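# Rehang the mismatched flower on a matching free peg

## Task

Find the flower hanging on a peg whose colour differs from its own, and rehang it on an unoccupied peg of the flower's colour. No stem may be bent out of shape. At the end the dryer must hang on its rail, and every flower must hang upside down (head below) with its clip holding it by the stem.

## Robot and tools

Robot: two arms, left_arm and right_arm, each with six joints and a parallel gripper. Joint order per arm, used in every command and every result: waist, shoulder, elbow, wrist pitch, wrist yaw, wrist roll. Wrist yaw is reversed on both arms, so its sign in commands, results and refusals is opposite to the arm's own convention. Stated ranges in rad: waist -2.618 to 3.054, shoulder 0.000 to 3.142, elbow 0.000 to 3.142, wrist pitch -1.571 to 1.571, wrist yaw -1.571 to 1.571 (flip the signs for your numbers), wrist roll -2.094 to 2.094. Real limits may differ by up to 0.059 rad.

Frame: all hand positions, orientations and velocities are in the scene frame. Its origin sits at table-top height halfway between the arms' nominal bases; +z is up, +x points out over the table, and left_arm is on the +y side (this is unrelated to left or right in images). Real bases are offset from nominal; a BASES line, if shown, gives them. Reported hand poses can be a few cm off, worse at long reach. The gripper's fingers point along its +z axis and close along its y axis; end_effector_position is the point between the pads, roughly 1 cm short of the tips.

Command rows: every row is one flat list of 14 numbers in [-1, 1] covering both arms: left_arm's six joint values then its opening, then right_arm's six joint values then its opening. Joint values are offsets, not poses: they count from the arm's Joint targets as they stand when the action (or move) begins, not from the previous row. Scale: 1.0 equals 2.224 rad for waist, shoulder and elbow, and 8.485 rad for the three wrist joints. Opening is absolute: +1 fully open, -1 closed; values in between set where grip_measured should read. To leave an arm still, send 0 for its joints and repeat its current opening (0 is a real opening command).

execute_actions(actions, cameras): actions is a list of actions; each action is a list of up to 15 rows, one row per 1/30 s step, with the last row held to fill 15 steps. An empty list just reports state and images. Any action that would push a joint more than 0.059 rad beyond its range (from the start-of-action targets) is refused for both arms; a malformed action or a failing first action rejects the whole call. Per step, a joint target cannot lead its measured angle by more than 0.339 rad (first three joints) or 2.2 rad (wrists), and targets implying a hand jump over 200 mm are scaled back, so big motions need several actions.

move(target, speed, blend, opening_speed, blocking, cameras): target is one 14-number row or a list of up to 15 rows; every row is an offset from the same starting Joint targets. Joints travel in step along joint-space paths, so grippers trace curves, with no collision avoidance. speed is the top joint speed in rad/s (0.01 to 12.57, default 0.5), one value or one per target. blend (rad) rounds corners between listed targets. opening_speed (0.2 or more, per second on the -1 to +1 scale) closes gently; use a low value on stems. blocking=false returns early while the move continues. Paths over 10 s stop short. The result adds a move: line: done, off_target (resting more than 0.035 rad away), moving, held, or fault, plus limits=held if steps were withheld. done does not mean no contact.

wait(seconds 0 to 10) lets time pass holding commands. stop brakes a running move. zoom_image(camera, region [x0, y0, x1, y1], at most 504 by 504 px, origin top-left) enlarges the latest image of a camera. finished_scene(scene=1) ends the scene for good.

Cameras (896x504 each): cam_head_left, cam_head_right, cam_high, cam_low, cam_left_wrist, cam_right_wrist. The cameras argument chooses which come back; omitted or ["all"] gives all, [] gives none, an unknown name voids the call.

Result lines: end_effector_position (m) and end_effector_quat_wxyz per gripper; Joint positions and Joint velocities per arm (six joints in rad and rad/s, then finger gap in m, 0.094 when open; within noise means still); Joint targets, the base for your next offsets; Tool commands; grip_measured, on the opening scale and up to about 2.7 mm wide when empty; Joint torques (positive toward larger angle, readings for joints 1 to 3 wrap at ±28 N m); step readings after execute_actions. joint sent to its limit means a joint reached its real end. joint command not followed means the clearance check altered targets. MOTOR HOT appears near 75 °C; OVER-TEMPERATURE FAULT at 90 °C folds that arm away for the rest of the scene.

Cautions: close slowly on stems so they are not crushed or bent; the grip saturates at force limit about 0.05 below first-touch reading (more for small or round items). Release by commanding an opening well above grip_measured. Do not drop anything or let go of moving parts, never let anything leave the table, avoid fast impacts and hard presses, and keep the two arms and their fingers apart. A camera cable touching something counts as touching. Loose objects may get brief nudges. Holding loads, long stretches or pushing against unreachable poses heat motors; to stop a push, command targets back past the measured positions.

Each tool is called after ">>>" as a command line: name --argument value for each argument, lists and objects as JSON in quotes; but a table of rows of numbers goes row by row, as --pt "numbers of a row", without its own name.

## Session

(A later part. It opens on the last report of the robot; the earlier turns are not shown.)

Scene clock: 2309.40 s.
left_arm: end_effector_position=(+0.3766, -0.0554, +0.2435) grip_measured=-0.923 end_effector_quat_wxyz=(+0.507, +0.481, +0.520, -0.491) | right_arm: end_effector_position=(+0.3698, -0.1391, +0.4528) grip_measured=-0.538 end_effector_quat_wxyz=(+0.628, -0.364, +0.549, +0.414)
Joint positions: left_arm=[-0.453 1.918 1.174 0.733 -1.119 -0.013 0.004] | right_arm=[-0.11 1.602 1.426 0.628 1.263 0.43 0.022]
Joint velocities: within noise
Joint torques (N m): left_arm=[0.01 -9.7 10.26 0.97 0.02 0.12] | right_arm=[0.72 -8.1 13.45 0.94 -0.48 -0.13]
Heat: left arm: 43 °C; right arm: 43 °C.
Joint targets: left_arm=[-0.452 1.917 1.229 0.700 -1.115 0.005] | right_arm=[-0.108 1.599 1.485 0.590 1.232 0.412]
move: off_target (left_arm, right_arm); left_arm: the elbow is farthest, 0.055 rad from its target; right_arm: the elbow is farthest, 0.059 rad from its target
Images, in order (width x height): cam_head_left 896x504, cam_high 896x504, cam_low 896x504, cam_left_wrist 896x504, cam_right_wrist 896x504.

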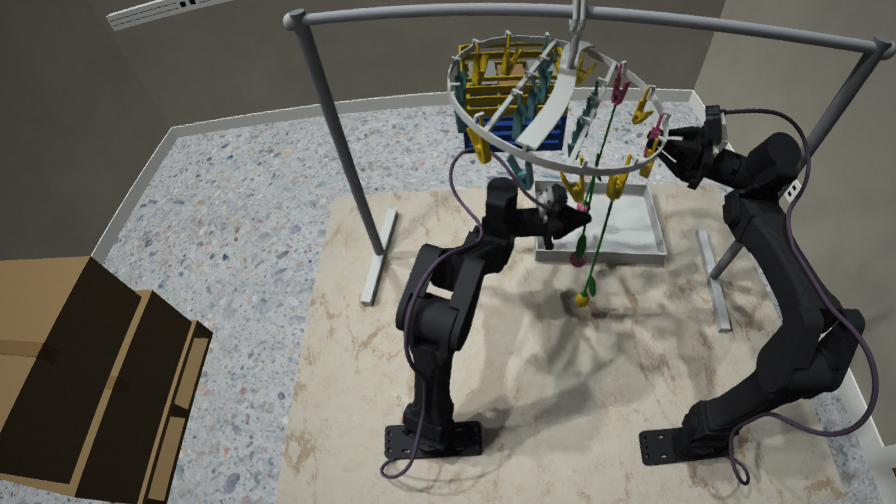

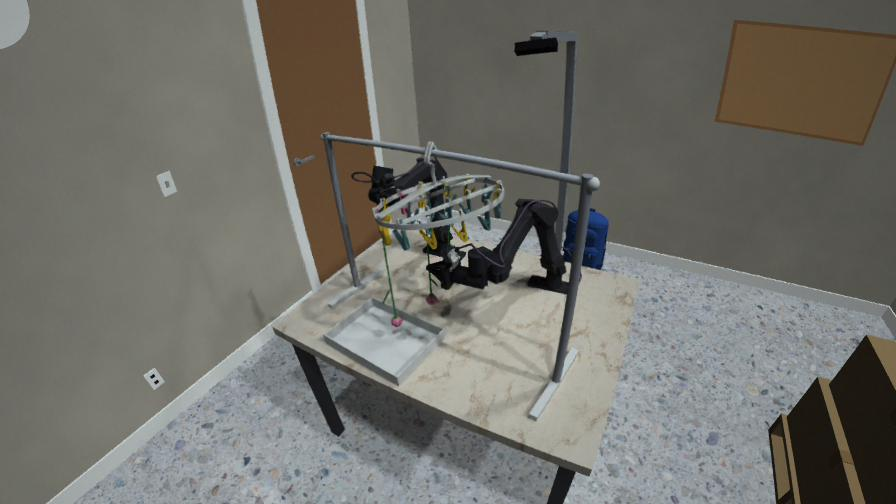

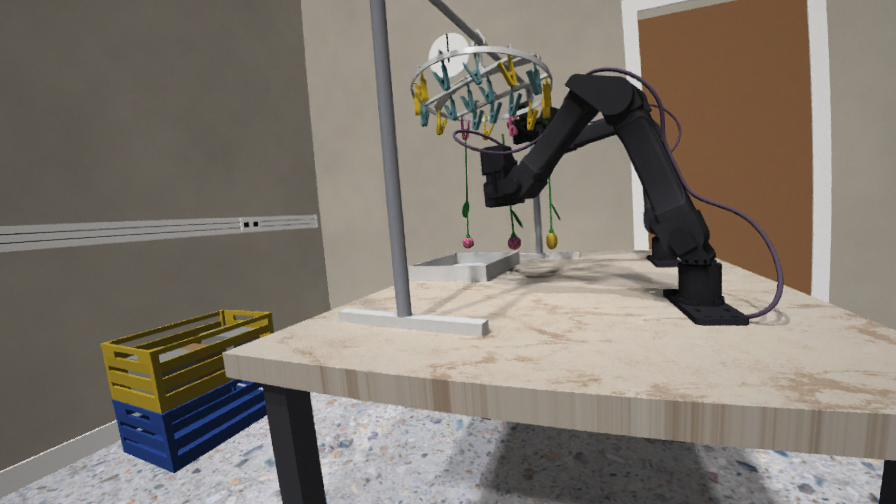

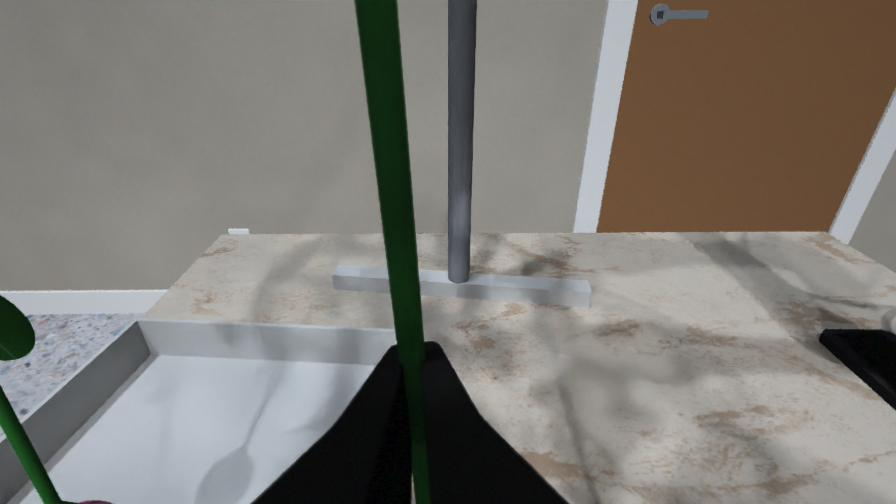

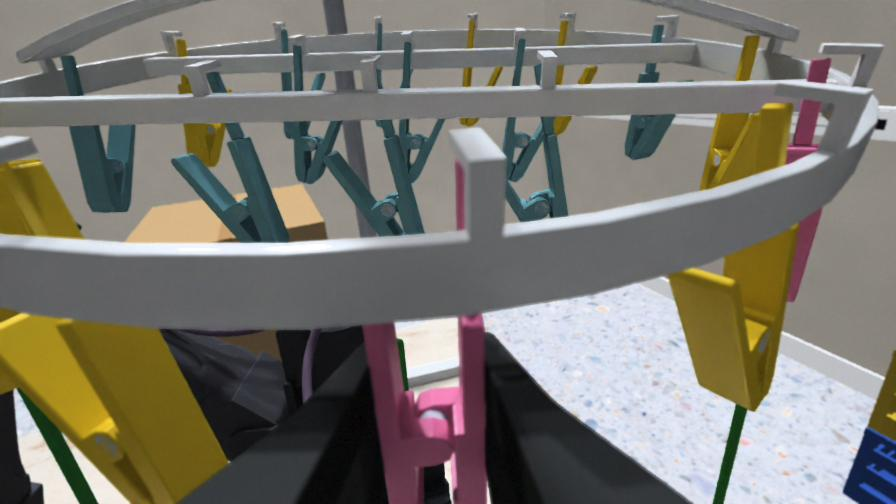

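>>> move --target '[-0.0445,0.0391,0.0304,0.01556,0.01167,0.004,-0.93,0,0,0,0,0,0,-0.63]' --speed 0.2 --cameras '["cam_left_wrist", "cam_right_wrist", "cam_head_left", "cam_low"]'

>>> zoom_image --camera "cam_low" --region '[450, 90, 590, 230]'

>>> zoom_image --camera "cam_right_wrist" --region '[340, 300, 540, 504]'

Scene clock: 2369.83 s.
left_arm: end_effector_position=(+0.3756, -0.1004, +0.2314) grip_measured=-0.923 end_effector_quat_wxyz=(+0.517, +0.491, +0.510, -0.482) | right_arm: end_effector_position=(+0.3698, -0.1391, +0.4528) grip_measured=-0.538 end_effector_quat_wxyz=(+0.628, -0.364, +0.549, +0.414)
Joint positions: left_arm=[-0.553 2.004 1.24 0.759 -1.019 0.019 0.004] | right_arm=[-0.11 1.602 1.426 0.628 1.263 0.43 0.022]
Joint velocities: within noise
Joint torques (N m): left_arm=[-0.2 -10.36 10.25 1.93 0.1 0.14] | right_arm=[0.72 -8.12 13.45 0.94 -0.48 -0.13]
Heat: left arm: 36 °C; right arm: 45 °C.
Joint targets: left_arm=[-0.551 2.004 1.296 0.832 -1.016 0.039] | right_arm=[-0.108 1.599 1.485 0.590 1.232 0.412]
move: off_target (left_arm, right_arm); left_arm: the wrist pitch is farthest, 0.073 rad from its target; right_arm: the elbow is farthest, 0.059 rad from its target
Images, in order (width x height): cam_head_left 896x504, cam_low 896x504, cam_left_wrist 896x504, cam_right_wrist 896x504.

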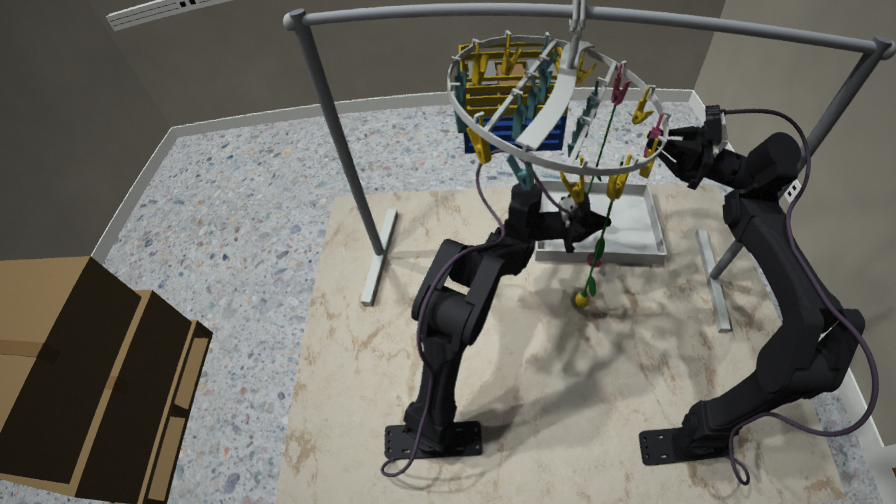

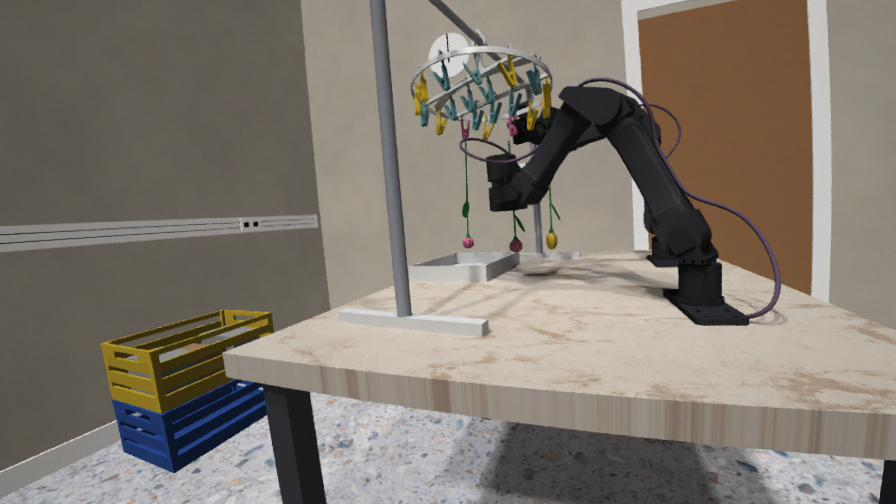

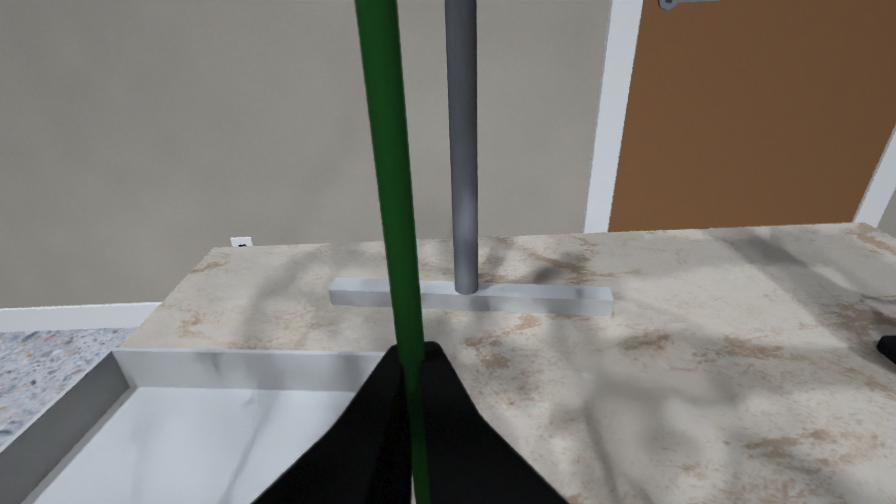

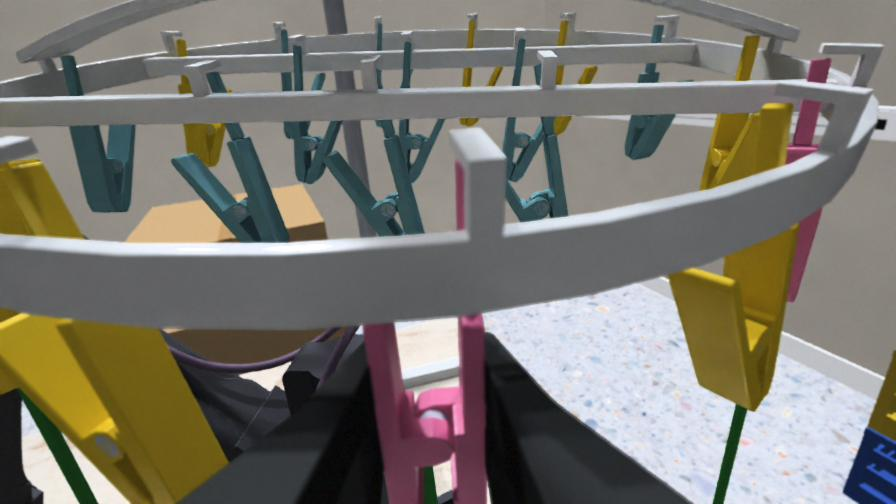

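Scaled by 3.600 from the camera's 896x504 image, which has a finer 1280x720 frame.

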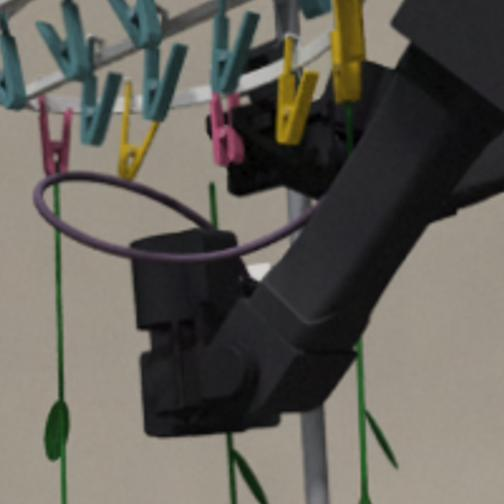

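Scaled by 2.471 from the camera's 896x504 image, which has a finer 1280x720 frame.

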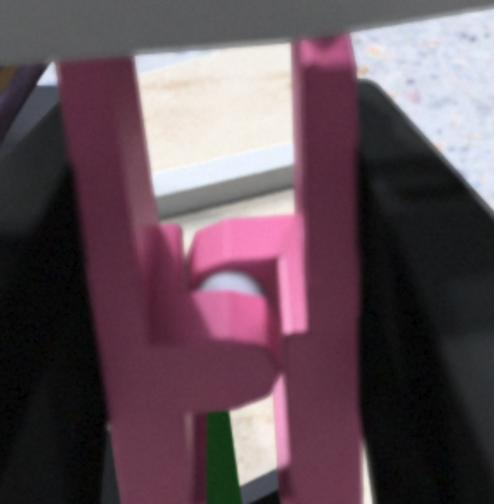

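>>> move --pt "0 -0.006 0 -0.0125 0 0 -0.93 0 0 0 0 0 0 -0.63" --pt "0 -0.0265 0.0378 -0.02563 0 0 -0.93 0 0 0 0 0 0 -0.63" --speed 0.15 --cameras '["cam_left_wrist", "cam_right_wrist", "cam_head_left", "cam_low"]'

>>> zoom_image --camera "cam_low" --region '[450, 90, 590, 230]'

>>> zoom_image --camera "cam_right_wrist" --region '[340, 300, 540, 504]'

Scene clock: 2459.30 s.
left_arm: end_effector_position=(+0.3838, -0.1037, +0.2527) grip_measured=-0.923 end_effector_quat_wxyz=(+0.513, +0.489, +0.515, -0.482) | right_arm: end_effector_position=(+0.3698, -0.1391, +0.4528) grip_measured=-0.538 end_effector_quat_wxyz=(+0.628, -0.364, +0.549, +0.414)
Joint positions: left_arm=[-0.551 1.992 1.326 0.649 -1.018 0.019 0.004] | right_arm=[-0.11 1.602 1.426 0.628 1.263 0.43 0.022]
Joint velocities: within noise
Joint torques (N m): left_arm=[-0.14 -15.02 10.39 1.01 0.06 0.16] | right_arm=[0.72 -8.1 13.45 0.94 -0.48 -0.13]
Heat: left arm: 40 °C; right arm: 46 °C.
Joint targets: left_arm=[-0.551 1.945 1.380 0.615 -1.016 0.039] | right_arm=[-0.108 1.599 1.485 0.590 1.232 0.412]
move: off_target (left_arm, right_arm); left_arm: the elbow is farthest, 0.054 rad from its target; right_arm: the elbow is farthest, 0.059 rad from its target
Images, in order (width x height): cam_head_left 896x504, cam_low 896x504, cam_left_wrist 896x504, cam_right_wrist 896x504.

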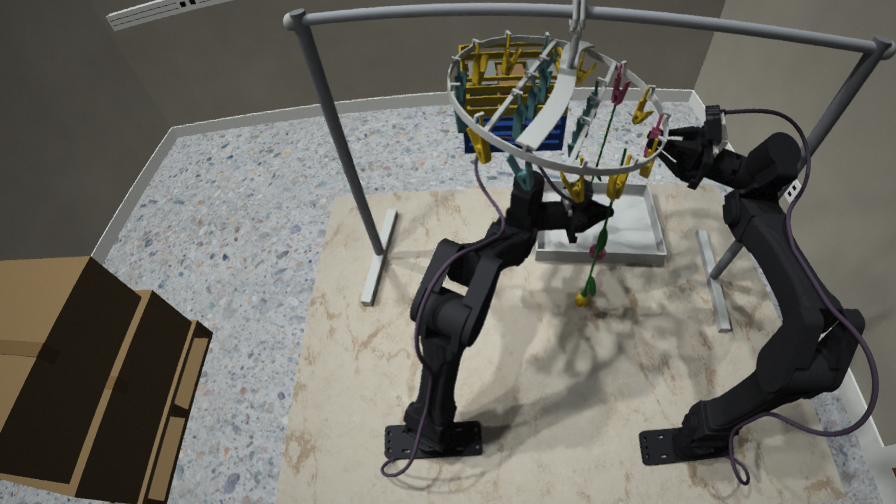

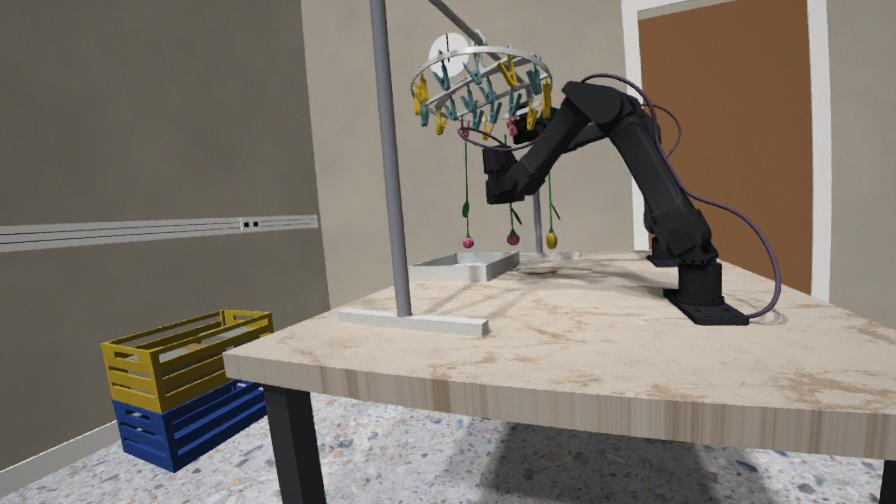

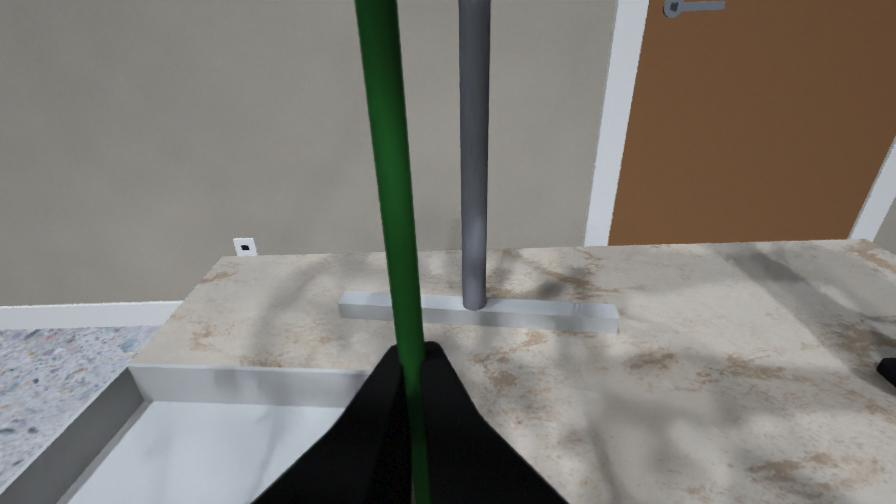

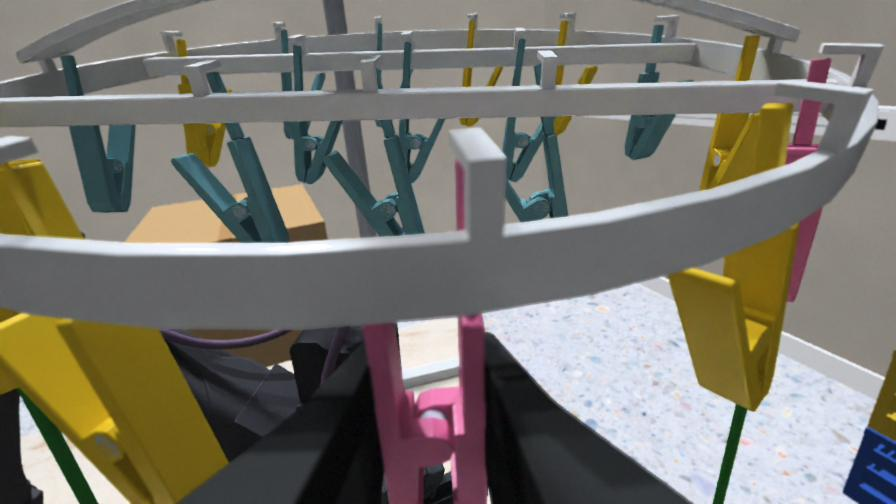

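Scaled by 3.600 from the camera's 896x504 image, which has a finer 1280x720 frame.

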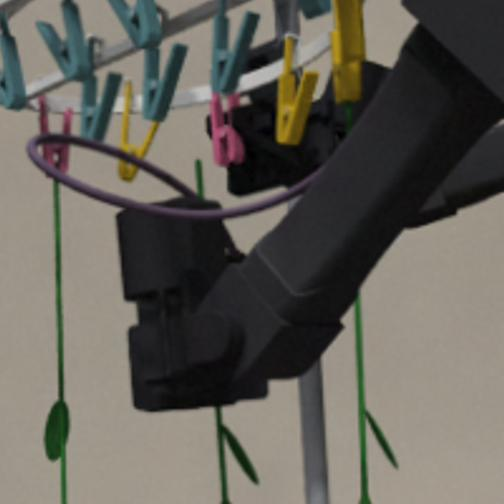

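Scaled by 2.471 from the camera's 896x504 image, which has a finer 1280x720 frame.

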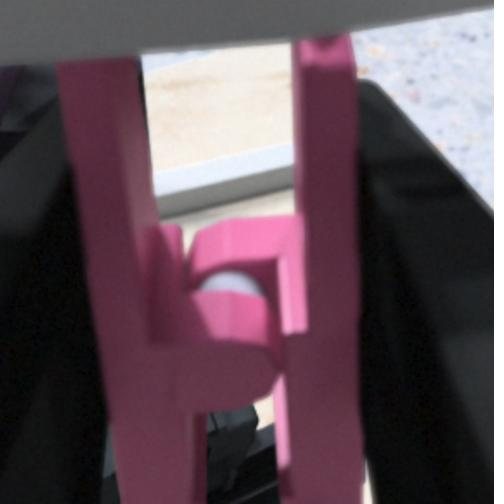

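>>> zoom_image --camera "cam_right_wrist" --region '[370, 430, 500, 504]'

>>> zoom_image --camera "cam_low" --region '[485, 100, 545, 160]'

>>> zoom_image --camera "cam_head_left" --region '[560, 80, 720, 280]'

Scaled by 3.877 from the camera's 896x504 image, which has a finer 1280x720 frame.

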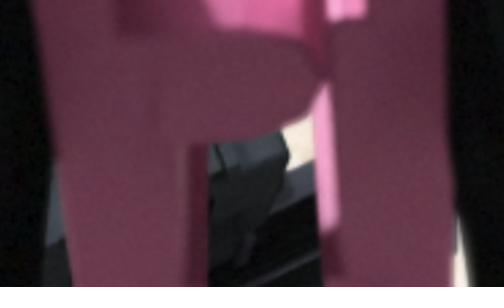

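Scaled by 8.400 from the camera's 896x504 image, which has a finer 1280x720 frame.

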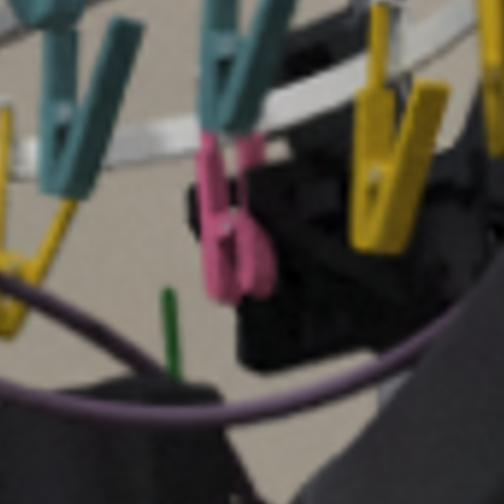

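Scaled by 2.520 from the camera's 896x504 image, which has a finer 1280x720 frame.

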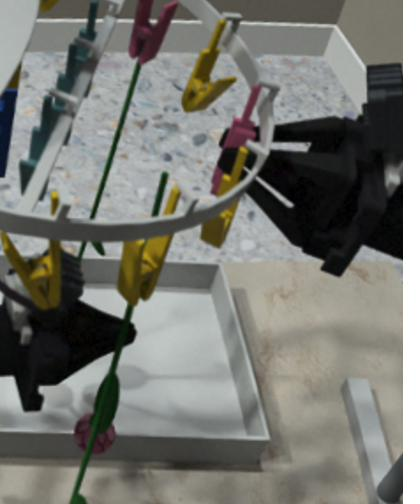

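>>> move --target '[-0.0005,-0.01866,0.01106,-0.00577,0,0,-0.93,0,0,0,0,0,0,-0.63]' --speed 0.1 --cameras '["cam_right_wrist", "cam_low", "cam_head_left", "cam_head_right"]'

>>> zoom_image --camera "cam_low" --region '[485, 100, 545, 160]'

>>> zoom_image --camera "cam_right_wrist" --region '[370, 400, 500, 504]'

>>> zoom_image --camera "cam_head_left" --region '[600, 100, 700, 200]'

Scene clock: 2534.13 s.
left_arm: end_effector_position=(+0.3804, -0.1019, +0.2759) grip_measured=-0.923 end_effector_quat_wxyz=(+0.519, +0.490, +0.509, -0.480) | right_arm: end_effector_position=(+0.3698, -0.1391, +0.4528) grip_measured=-0.538 end_effector_quat_wxyz=(+0.628, -0.364, +0.549, +0.414)
Joint positions: left_arm=[-0.551 1.949 1.351 0.599 -1.018 0.019 0.004] | right_arm=[-0.11 1.602 1.426 0.628 1.263 0.43 0.022]
Joint velocities: within noise
Joint torques (N m): left_arm=[-0.27 -14.61 10.54 1.04 0.03 0.12] | right_arm=[0.73 -8.12 13.45 0.94 -0.48 -0.13]
Heat: left arm: 53 °C; right arm: 47 °C.
Joint targets: left_arm=[-0.553 1.903 1.405 0.566 -1.016 0.039] | right_arm=[-0.108 1.599 1.485 0.590 1.232 0.412]
move: off_target (left_arm, right_arm); left_arm: the elbow is farthest, 0.054 rad from its target; right_arm: the elbow is farthest, 0.059 rad from its target
Images, in order (width x height): cam_head_left 896x504, cam_head_right 896x504, cam_low 896x504, cam_right_wrist 896x504.

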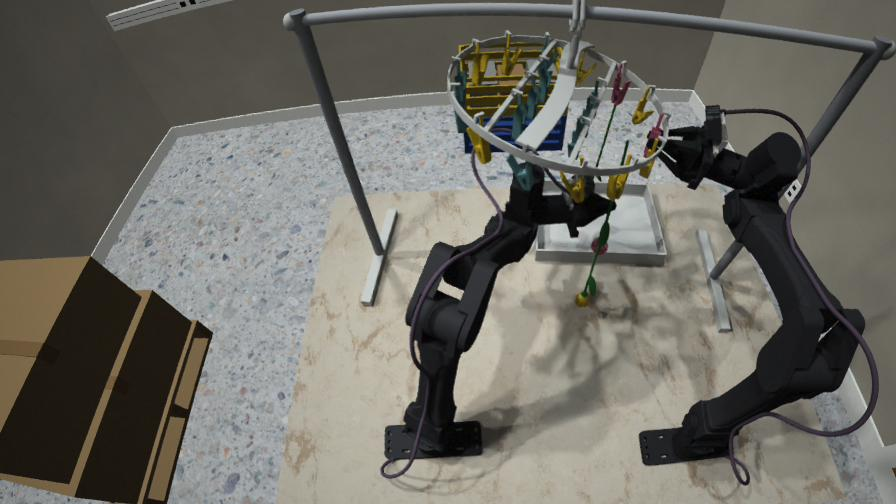

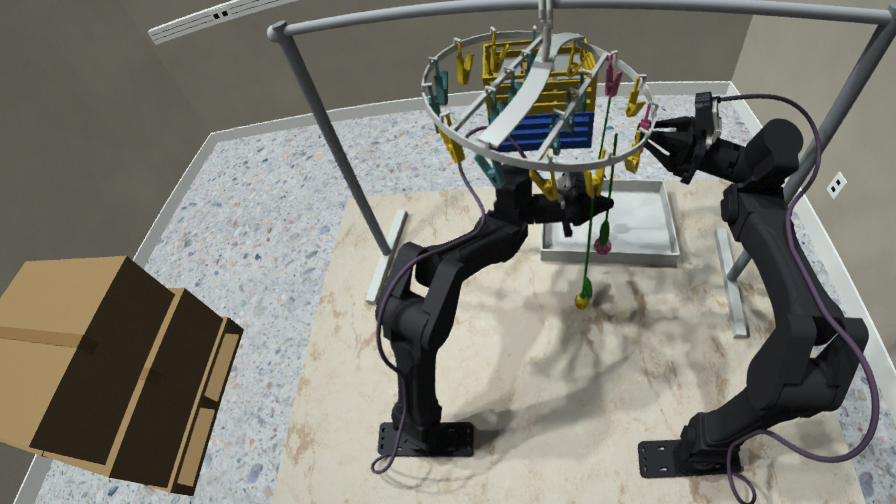

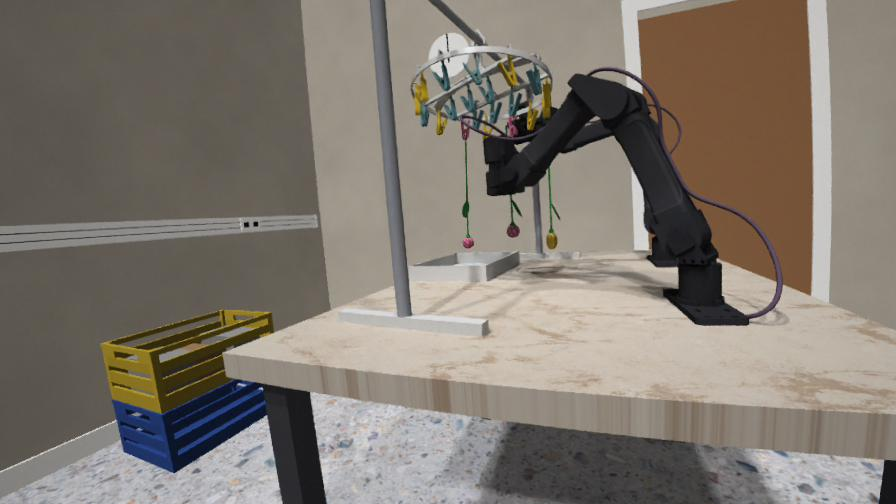

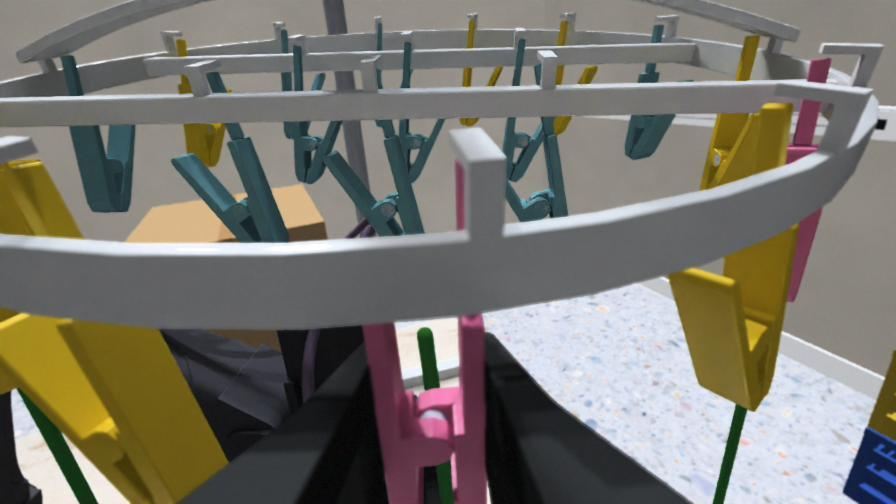

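Scaled by 8.400 from the camera's 896x504 image, which has a finer 1280x720 frame.

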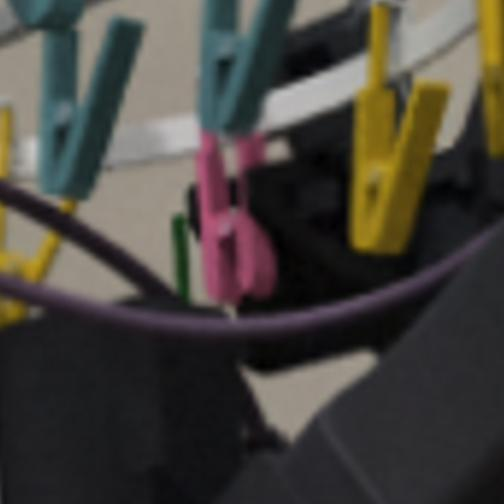

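Scaled by 3.877 from the camera's 896x504 image, which has a finer 1280x720 frame.

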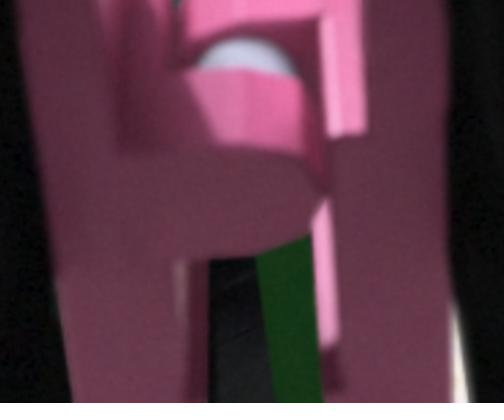

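Scaled by 5.040 from the camera's 896x504 image, which has a finer 1280x720 frame.

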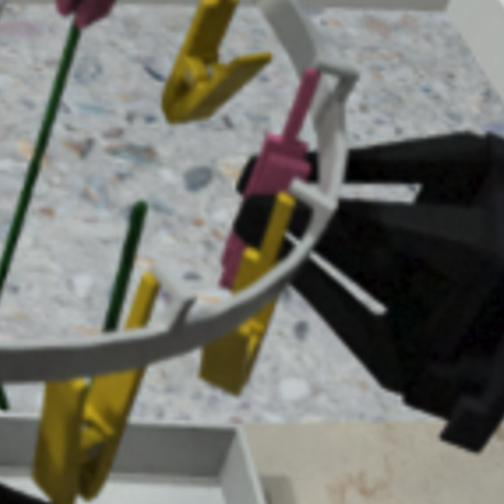

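>>> move --pt "0 0.0185 0 0.0115 0 0 -0.93 0 0 0 0 0 0 -0.63" --pt "-0.0189 0.0360 0 0.01662 0.00483 0 -0.93 0 0 0 0 0 0 -0.63" --speed 0.1 --cameras '["cam_right_wrist", "cam_low", "cam_head_left", "cam_left_wrist"]'

>>> zoom_image --camera "cam_low" --region '[485, 100, 545, 160]'

>>> zoom_image --camera "cam_right_wrist" --region '[370, 400, 500, 504]'

>>> zoom_image --camera "cam_head_left" --region '[600, 100, 700, 200]'

Scene clock: 2598.33 s.
left_arm: end_effector_position=(+0.3750, -0.1212, +0.2624) grip_measured=-0.923 end_effector_quat_wxyz=(+0.517, +0.491, +0.510, -0.481) | right_arm: end_effector_position=(+0.3698, -0.1391, +0.4528) grip_measured=-0.538 end_effector_quat_wxyz=(+0.628, -0.364, +0.549, +0.414)
Joint positions: left_arm=[-0.596 1.986 1.351 0.63 -0.978 0.021 0.004] | right_arm=[-0.11 1.602 1.426 0.628 1.263 0.43 0.022]
Joint velocities: within noise
Joint torques (N m): left_arm=[-0.34 -10.69 10.47 1.98 0.07 0.15] | right_arm=[0.72 -8.12 13.45 0.94 -0.48 -0.13]
Heat: left arm: 54 °C; right arm: 47 °C.
Joint targets: left_arm=[-0.595 1.983 1.405 0.707 -0.975 0.039] | right_arm=[-0.108 1.599 1.485 0.590 1.232 0.412]
move: off_target (left_arm, right_arm); left_arm: the wrist pitch is farthest, 0.077 rad from its target; right_arm: the elbow is farthest, 0.059 rad from its target
Images, in order (width x height): cam_head_left 896x504, cam_low 896x504, cam_left_wrist 896x504, cam_right_wrist 896x504.

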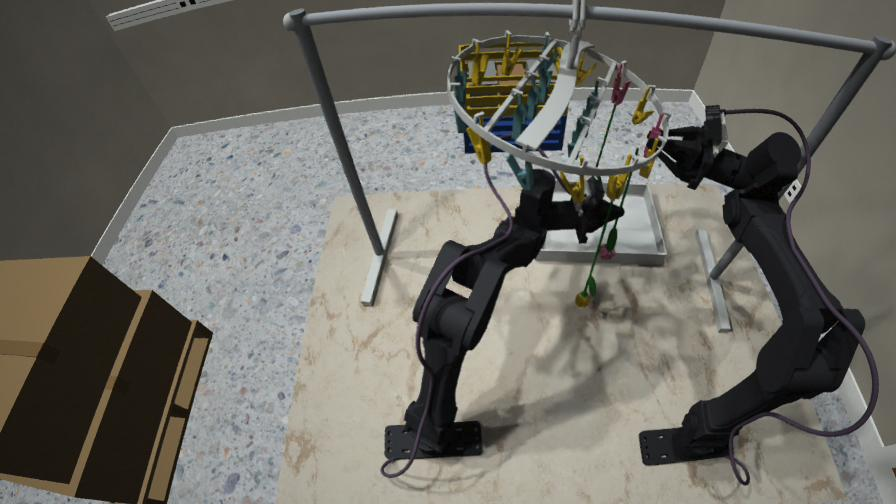

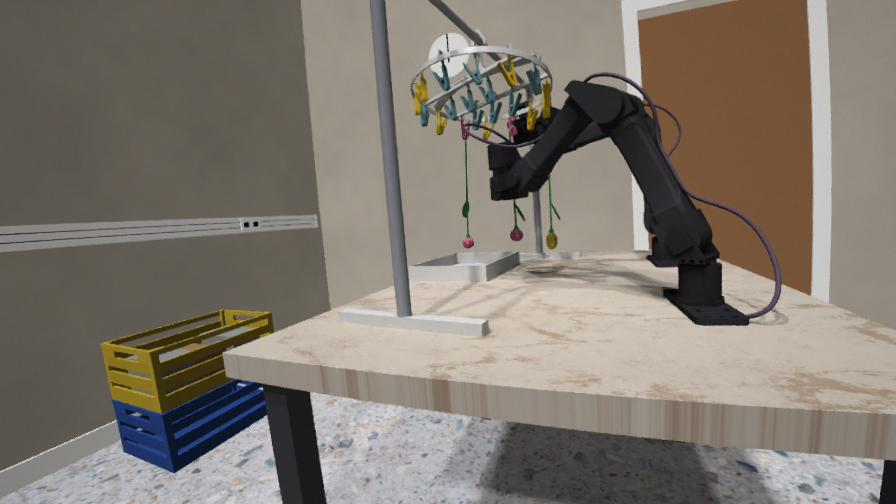

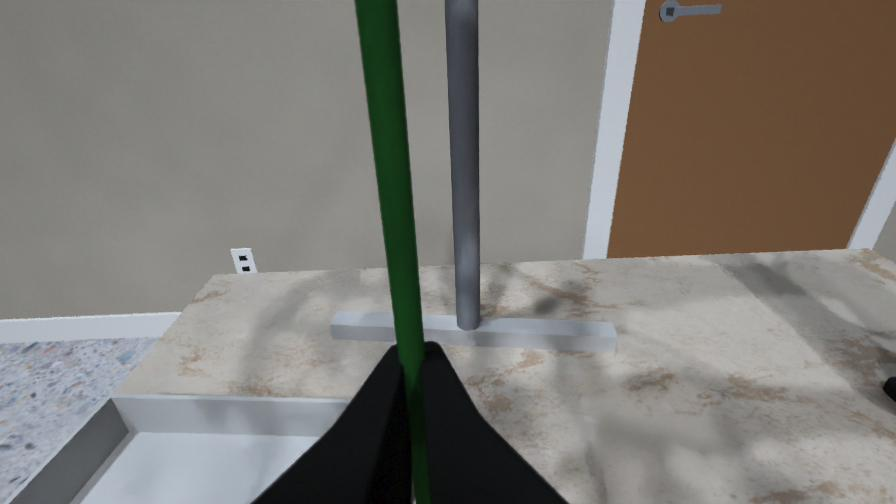

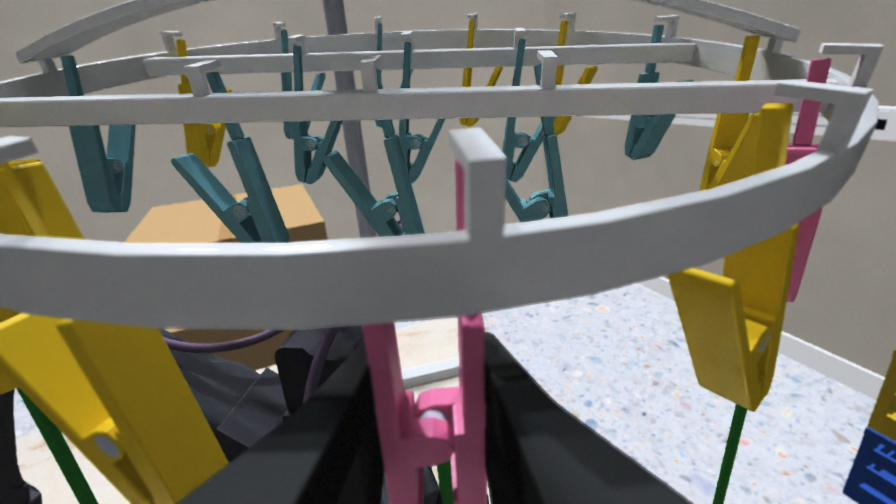

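Scaled by 8.400 from the camera's 896x504 image, which has a finer 1280x720 frame.

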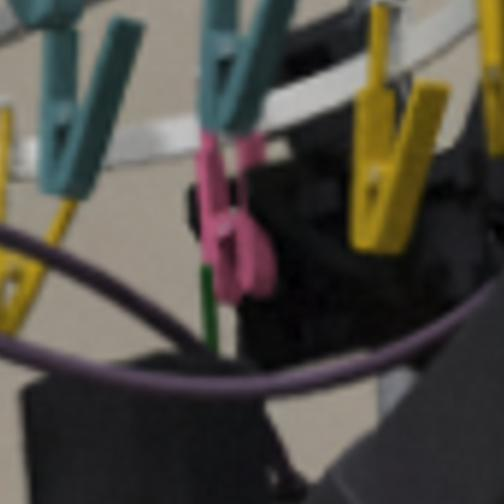

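Scaled by 3.877 from the camera's 896x504 image, which has a finer 1280x720 frame.

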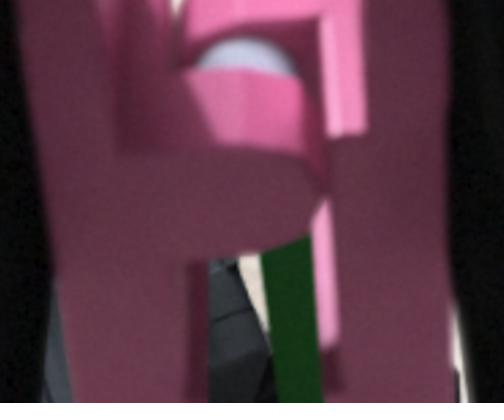

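Scaled by 5.040 from the camera's 896x504 image, which has a finer 1280x720 frame.

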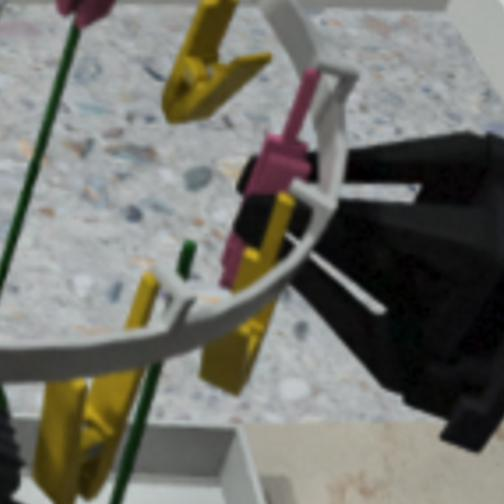

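>>> move --target '[-0.01304,0,0.0063,0,0.00382,0,-0.93,0,0,0,0,0,0,-0.63]' --speed 0.08 --cameras '["cam_right_wrist", "cam_low", "cam_head_left", "cam_left_wrist"]'

>>> zoom_image --camera "cam_low" --region '[485, 100, 545, 160]'

>>> zoom_image --camera "cam_right_wrist" --region '[370, 400, 500, 504]'

>>> zoom_image --camera "cam_head_left" --region '[600, 100, 700, 200]'

Scene clock: 2623.03 s.
left_arm: end_effector_position=(+0.3681, -0.1325, +0.2677) grip_measured=-0.923 end_effector_quat_wxyz=(+0.520, +0.494, +0.503, -0.482) | right_arm: end_effector_position=(+0.3698, -0.1391, +0.4528) grip_measured=-0.538 end_effector_quat_wxyz=(+0.628, -0.364, +0.549, +0.414)
Joint positions: left_arm=[-0.625 1.986 1.363 0.632 -0.956 0.021 0.004] | right_arm=[-0.11 1.602 1.426 0.628 1.263 0.43 0.022]
Joint velocities: within noise
Joint torques (N m): left_arm=[-0.46 -10.63 10.61 1.97 0.1 0.12] | right_arm=[0.73 -8.1 13.44 0.94 -0.48 -0.13]
Heat: left arm: 46 °C; right arm: 48 °C.
Joint targets: left_arm=[-0.624 1.983 1.419 0.707 -0.943 0.039] | right_arm=[-0.108 1.599 1.485 0.590 1.232 0.412]
move: off_target (left_arm, right_arm); left_arm: the wrist pitch is farthest, 0.075 rad from its target; right_arm: the elbow is farthest, 0.059 rad from its target
Images, in order (width x height): cam_head_left 896x504, cam_low 896x504, cam_left_wrist 896x504, cam_right_wrist 896x504.

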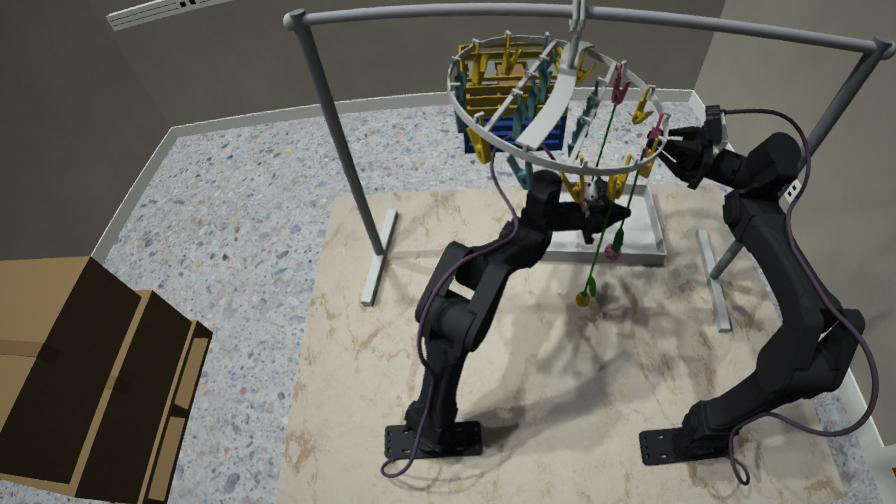

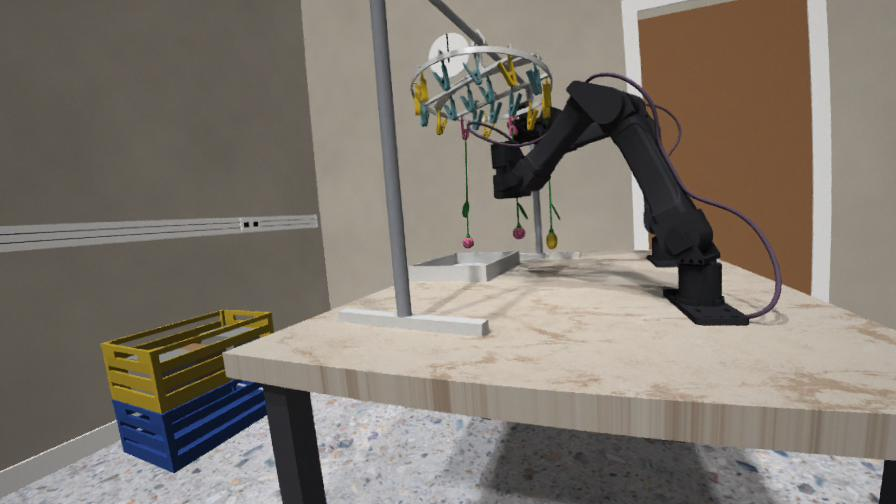

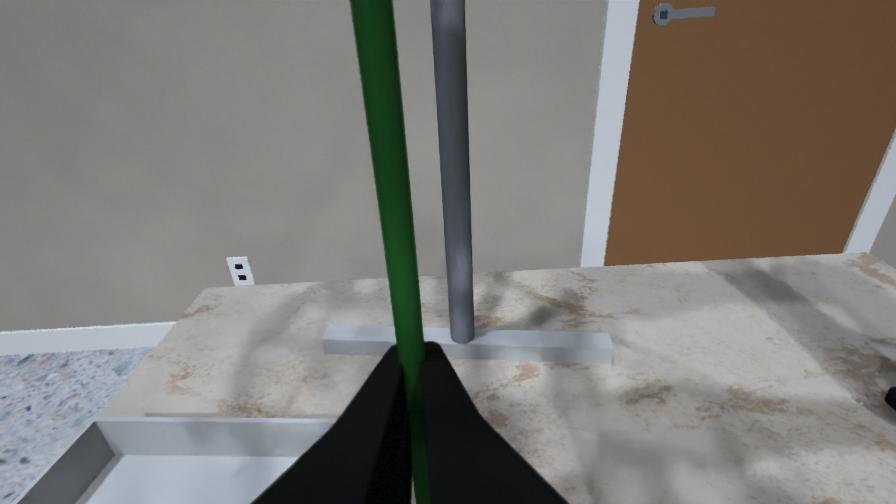

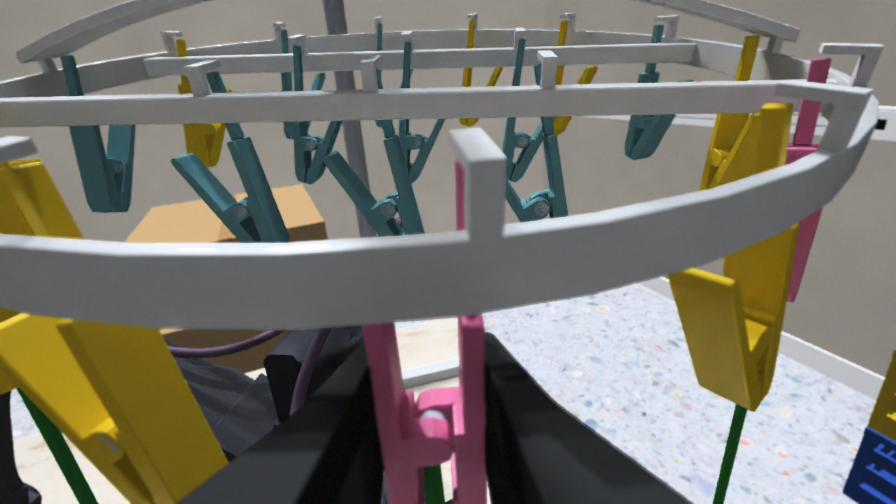

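Scaled by 8.400 from the camera's 896x504 image, which has a finer 1280x720 frame.

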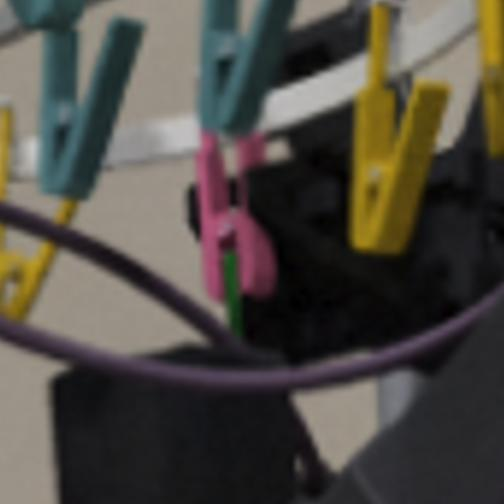

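Scaled by 3.877 from the camera's 896x504 image, which has a finer 1280x720 frame.

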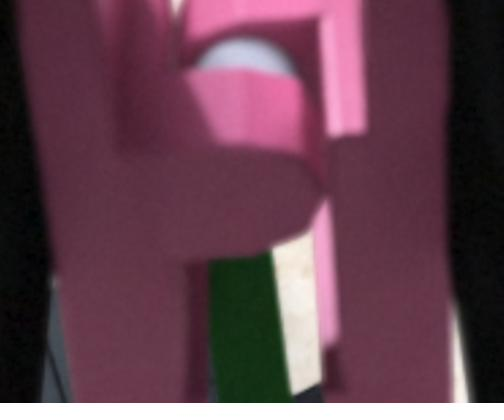

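Scaled by 5.040 from the camera's 896x504 image, which has a finer 1280x720 frame.

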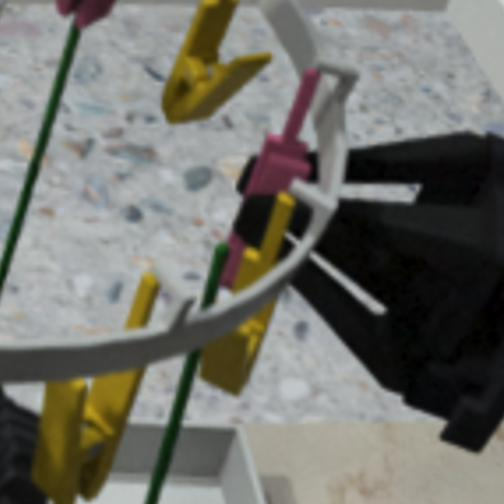

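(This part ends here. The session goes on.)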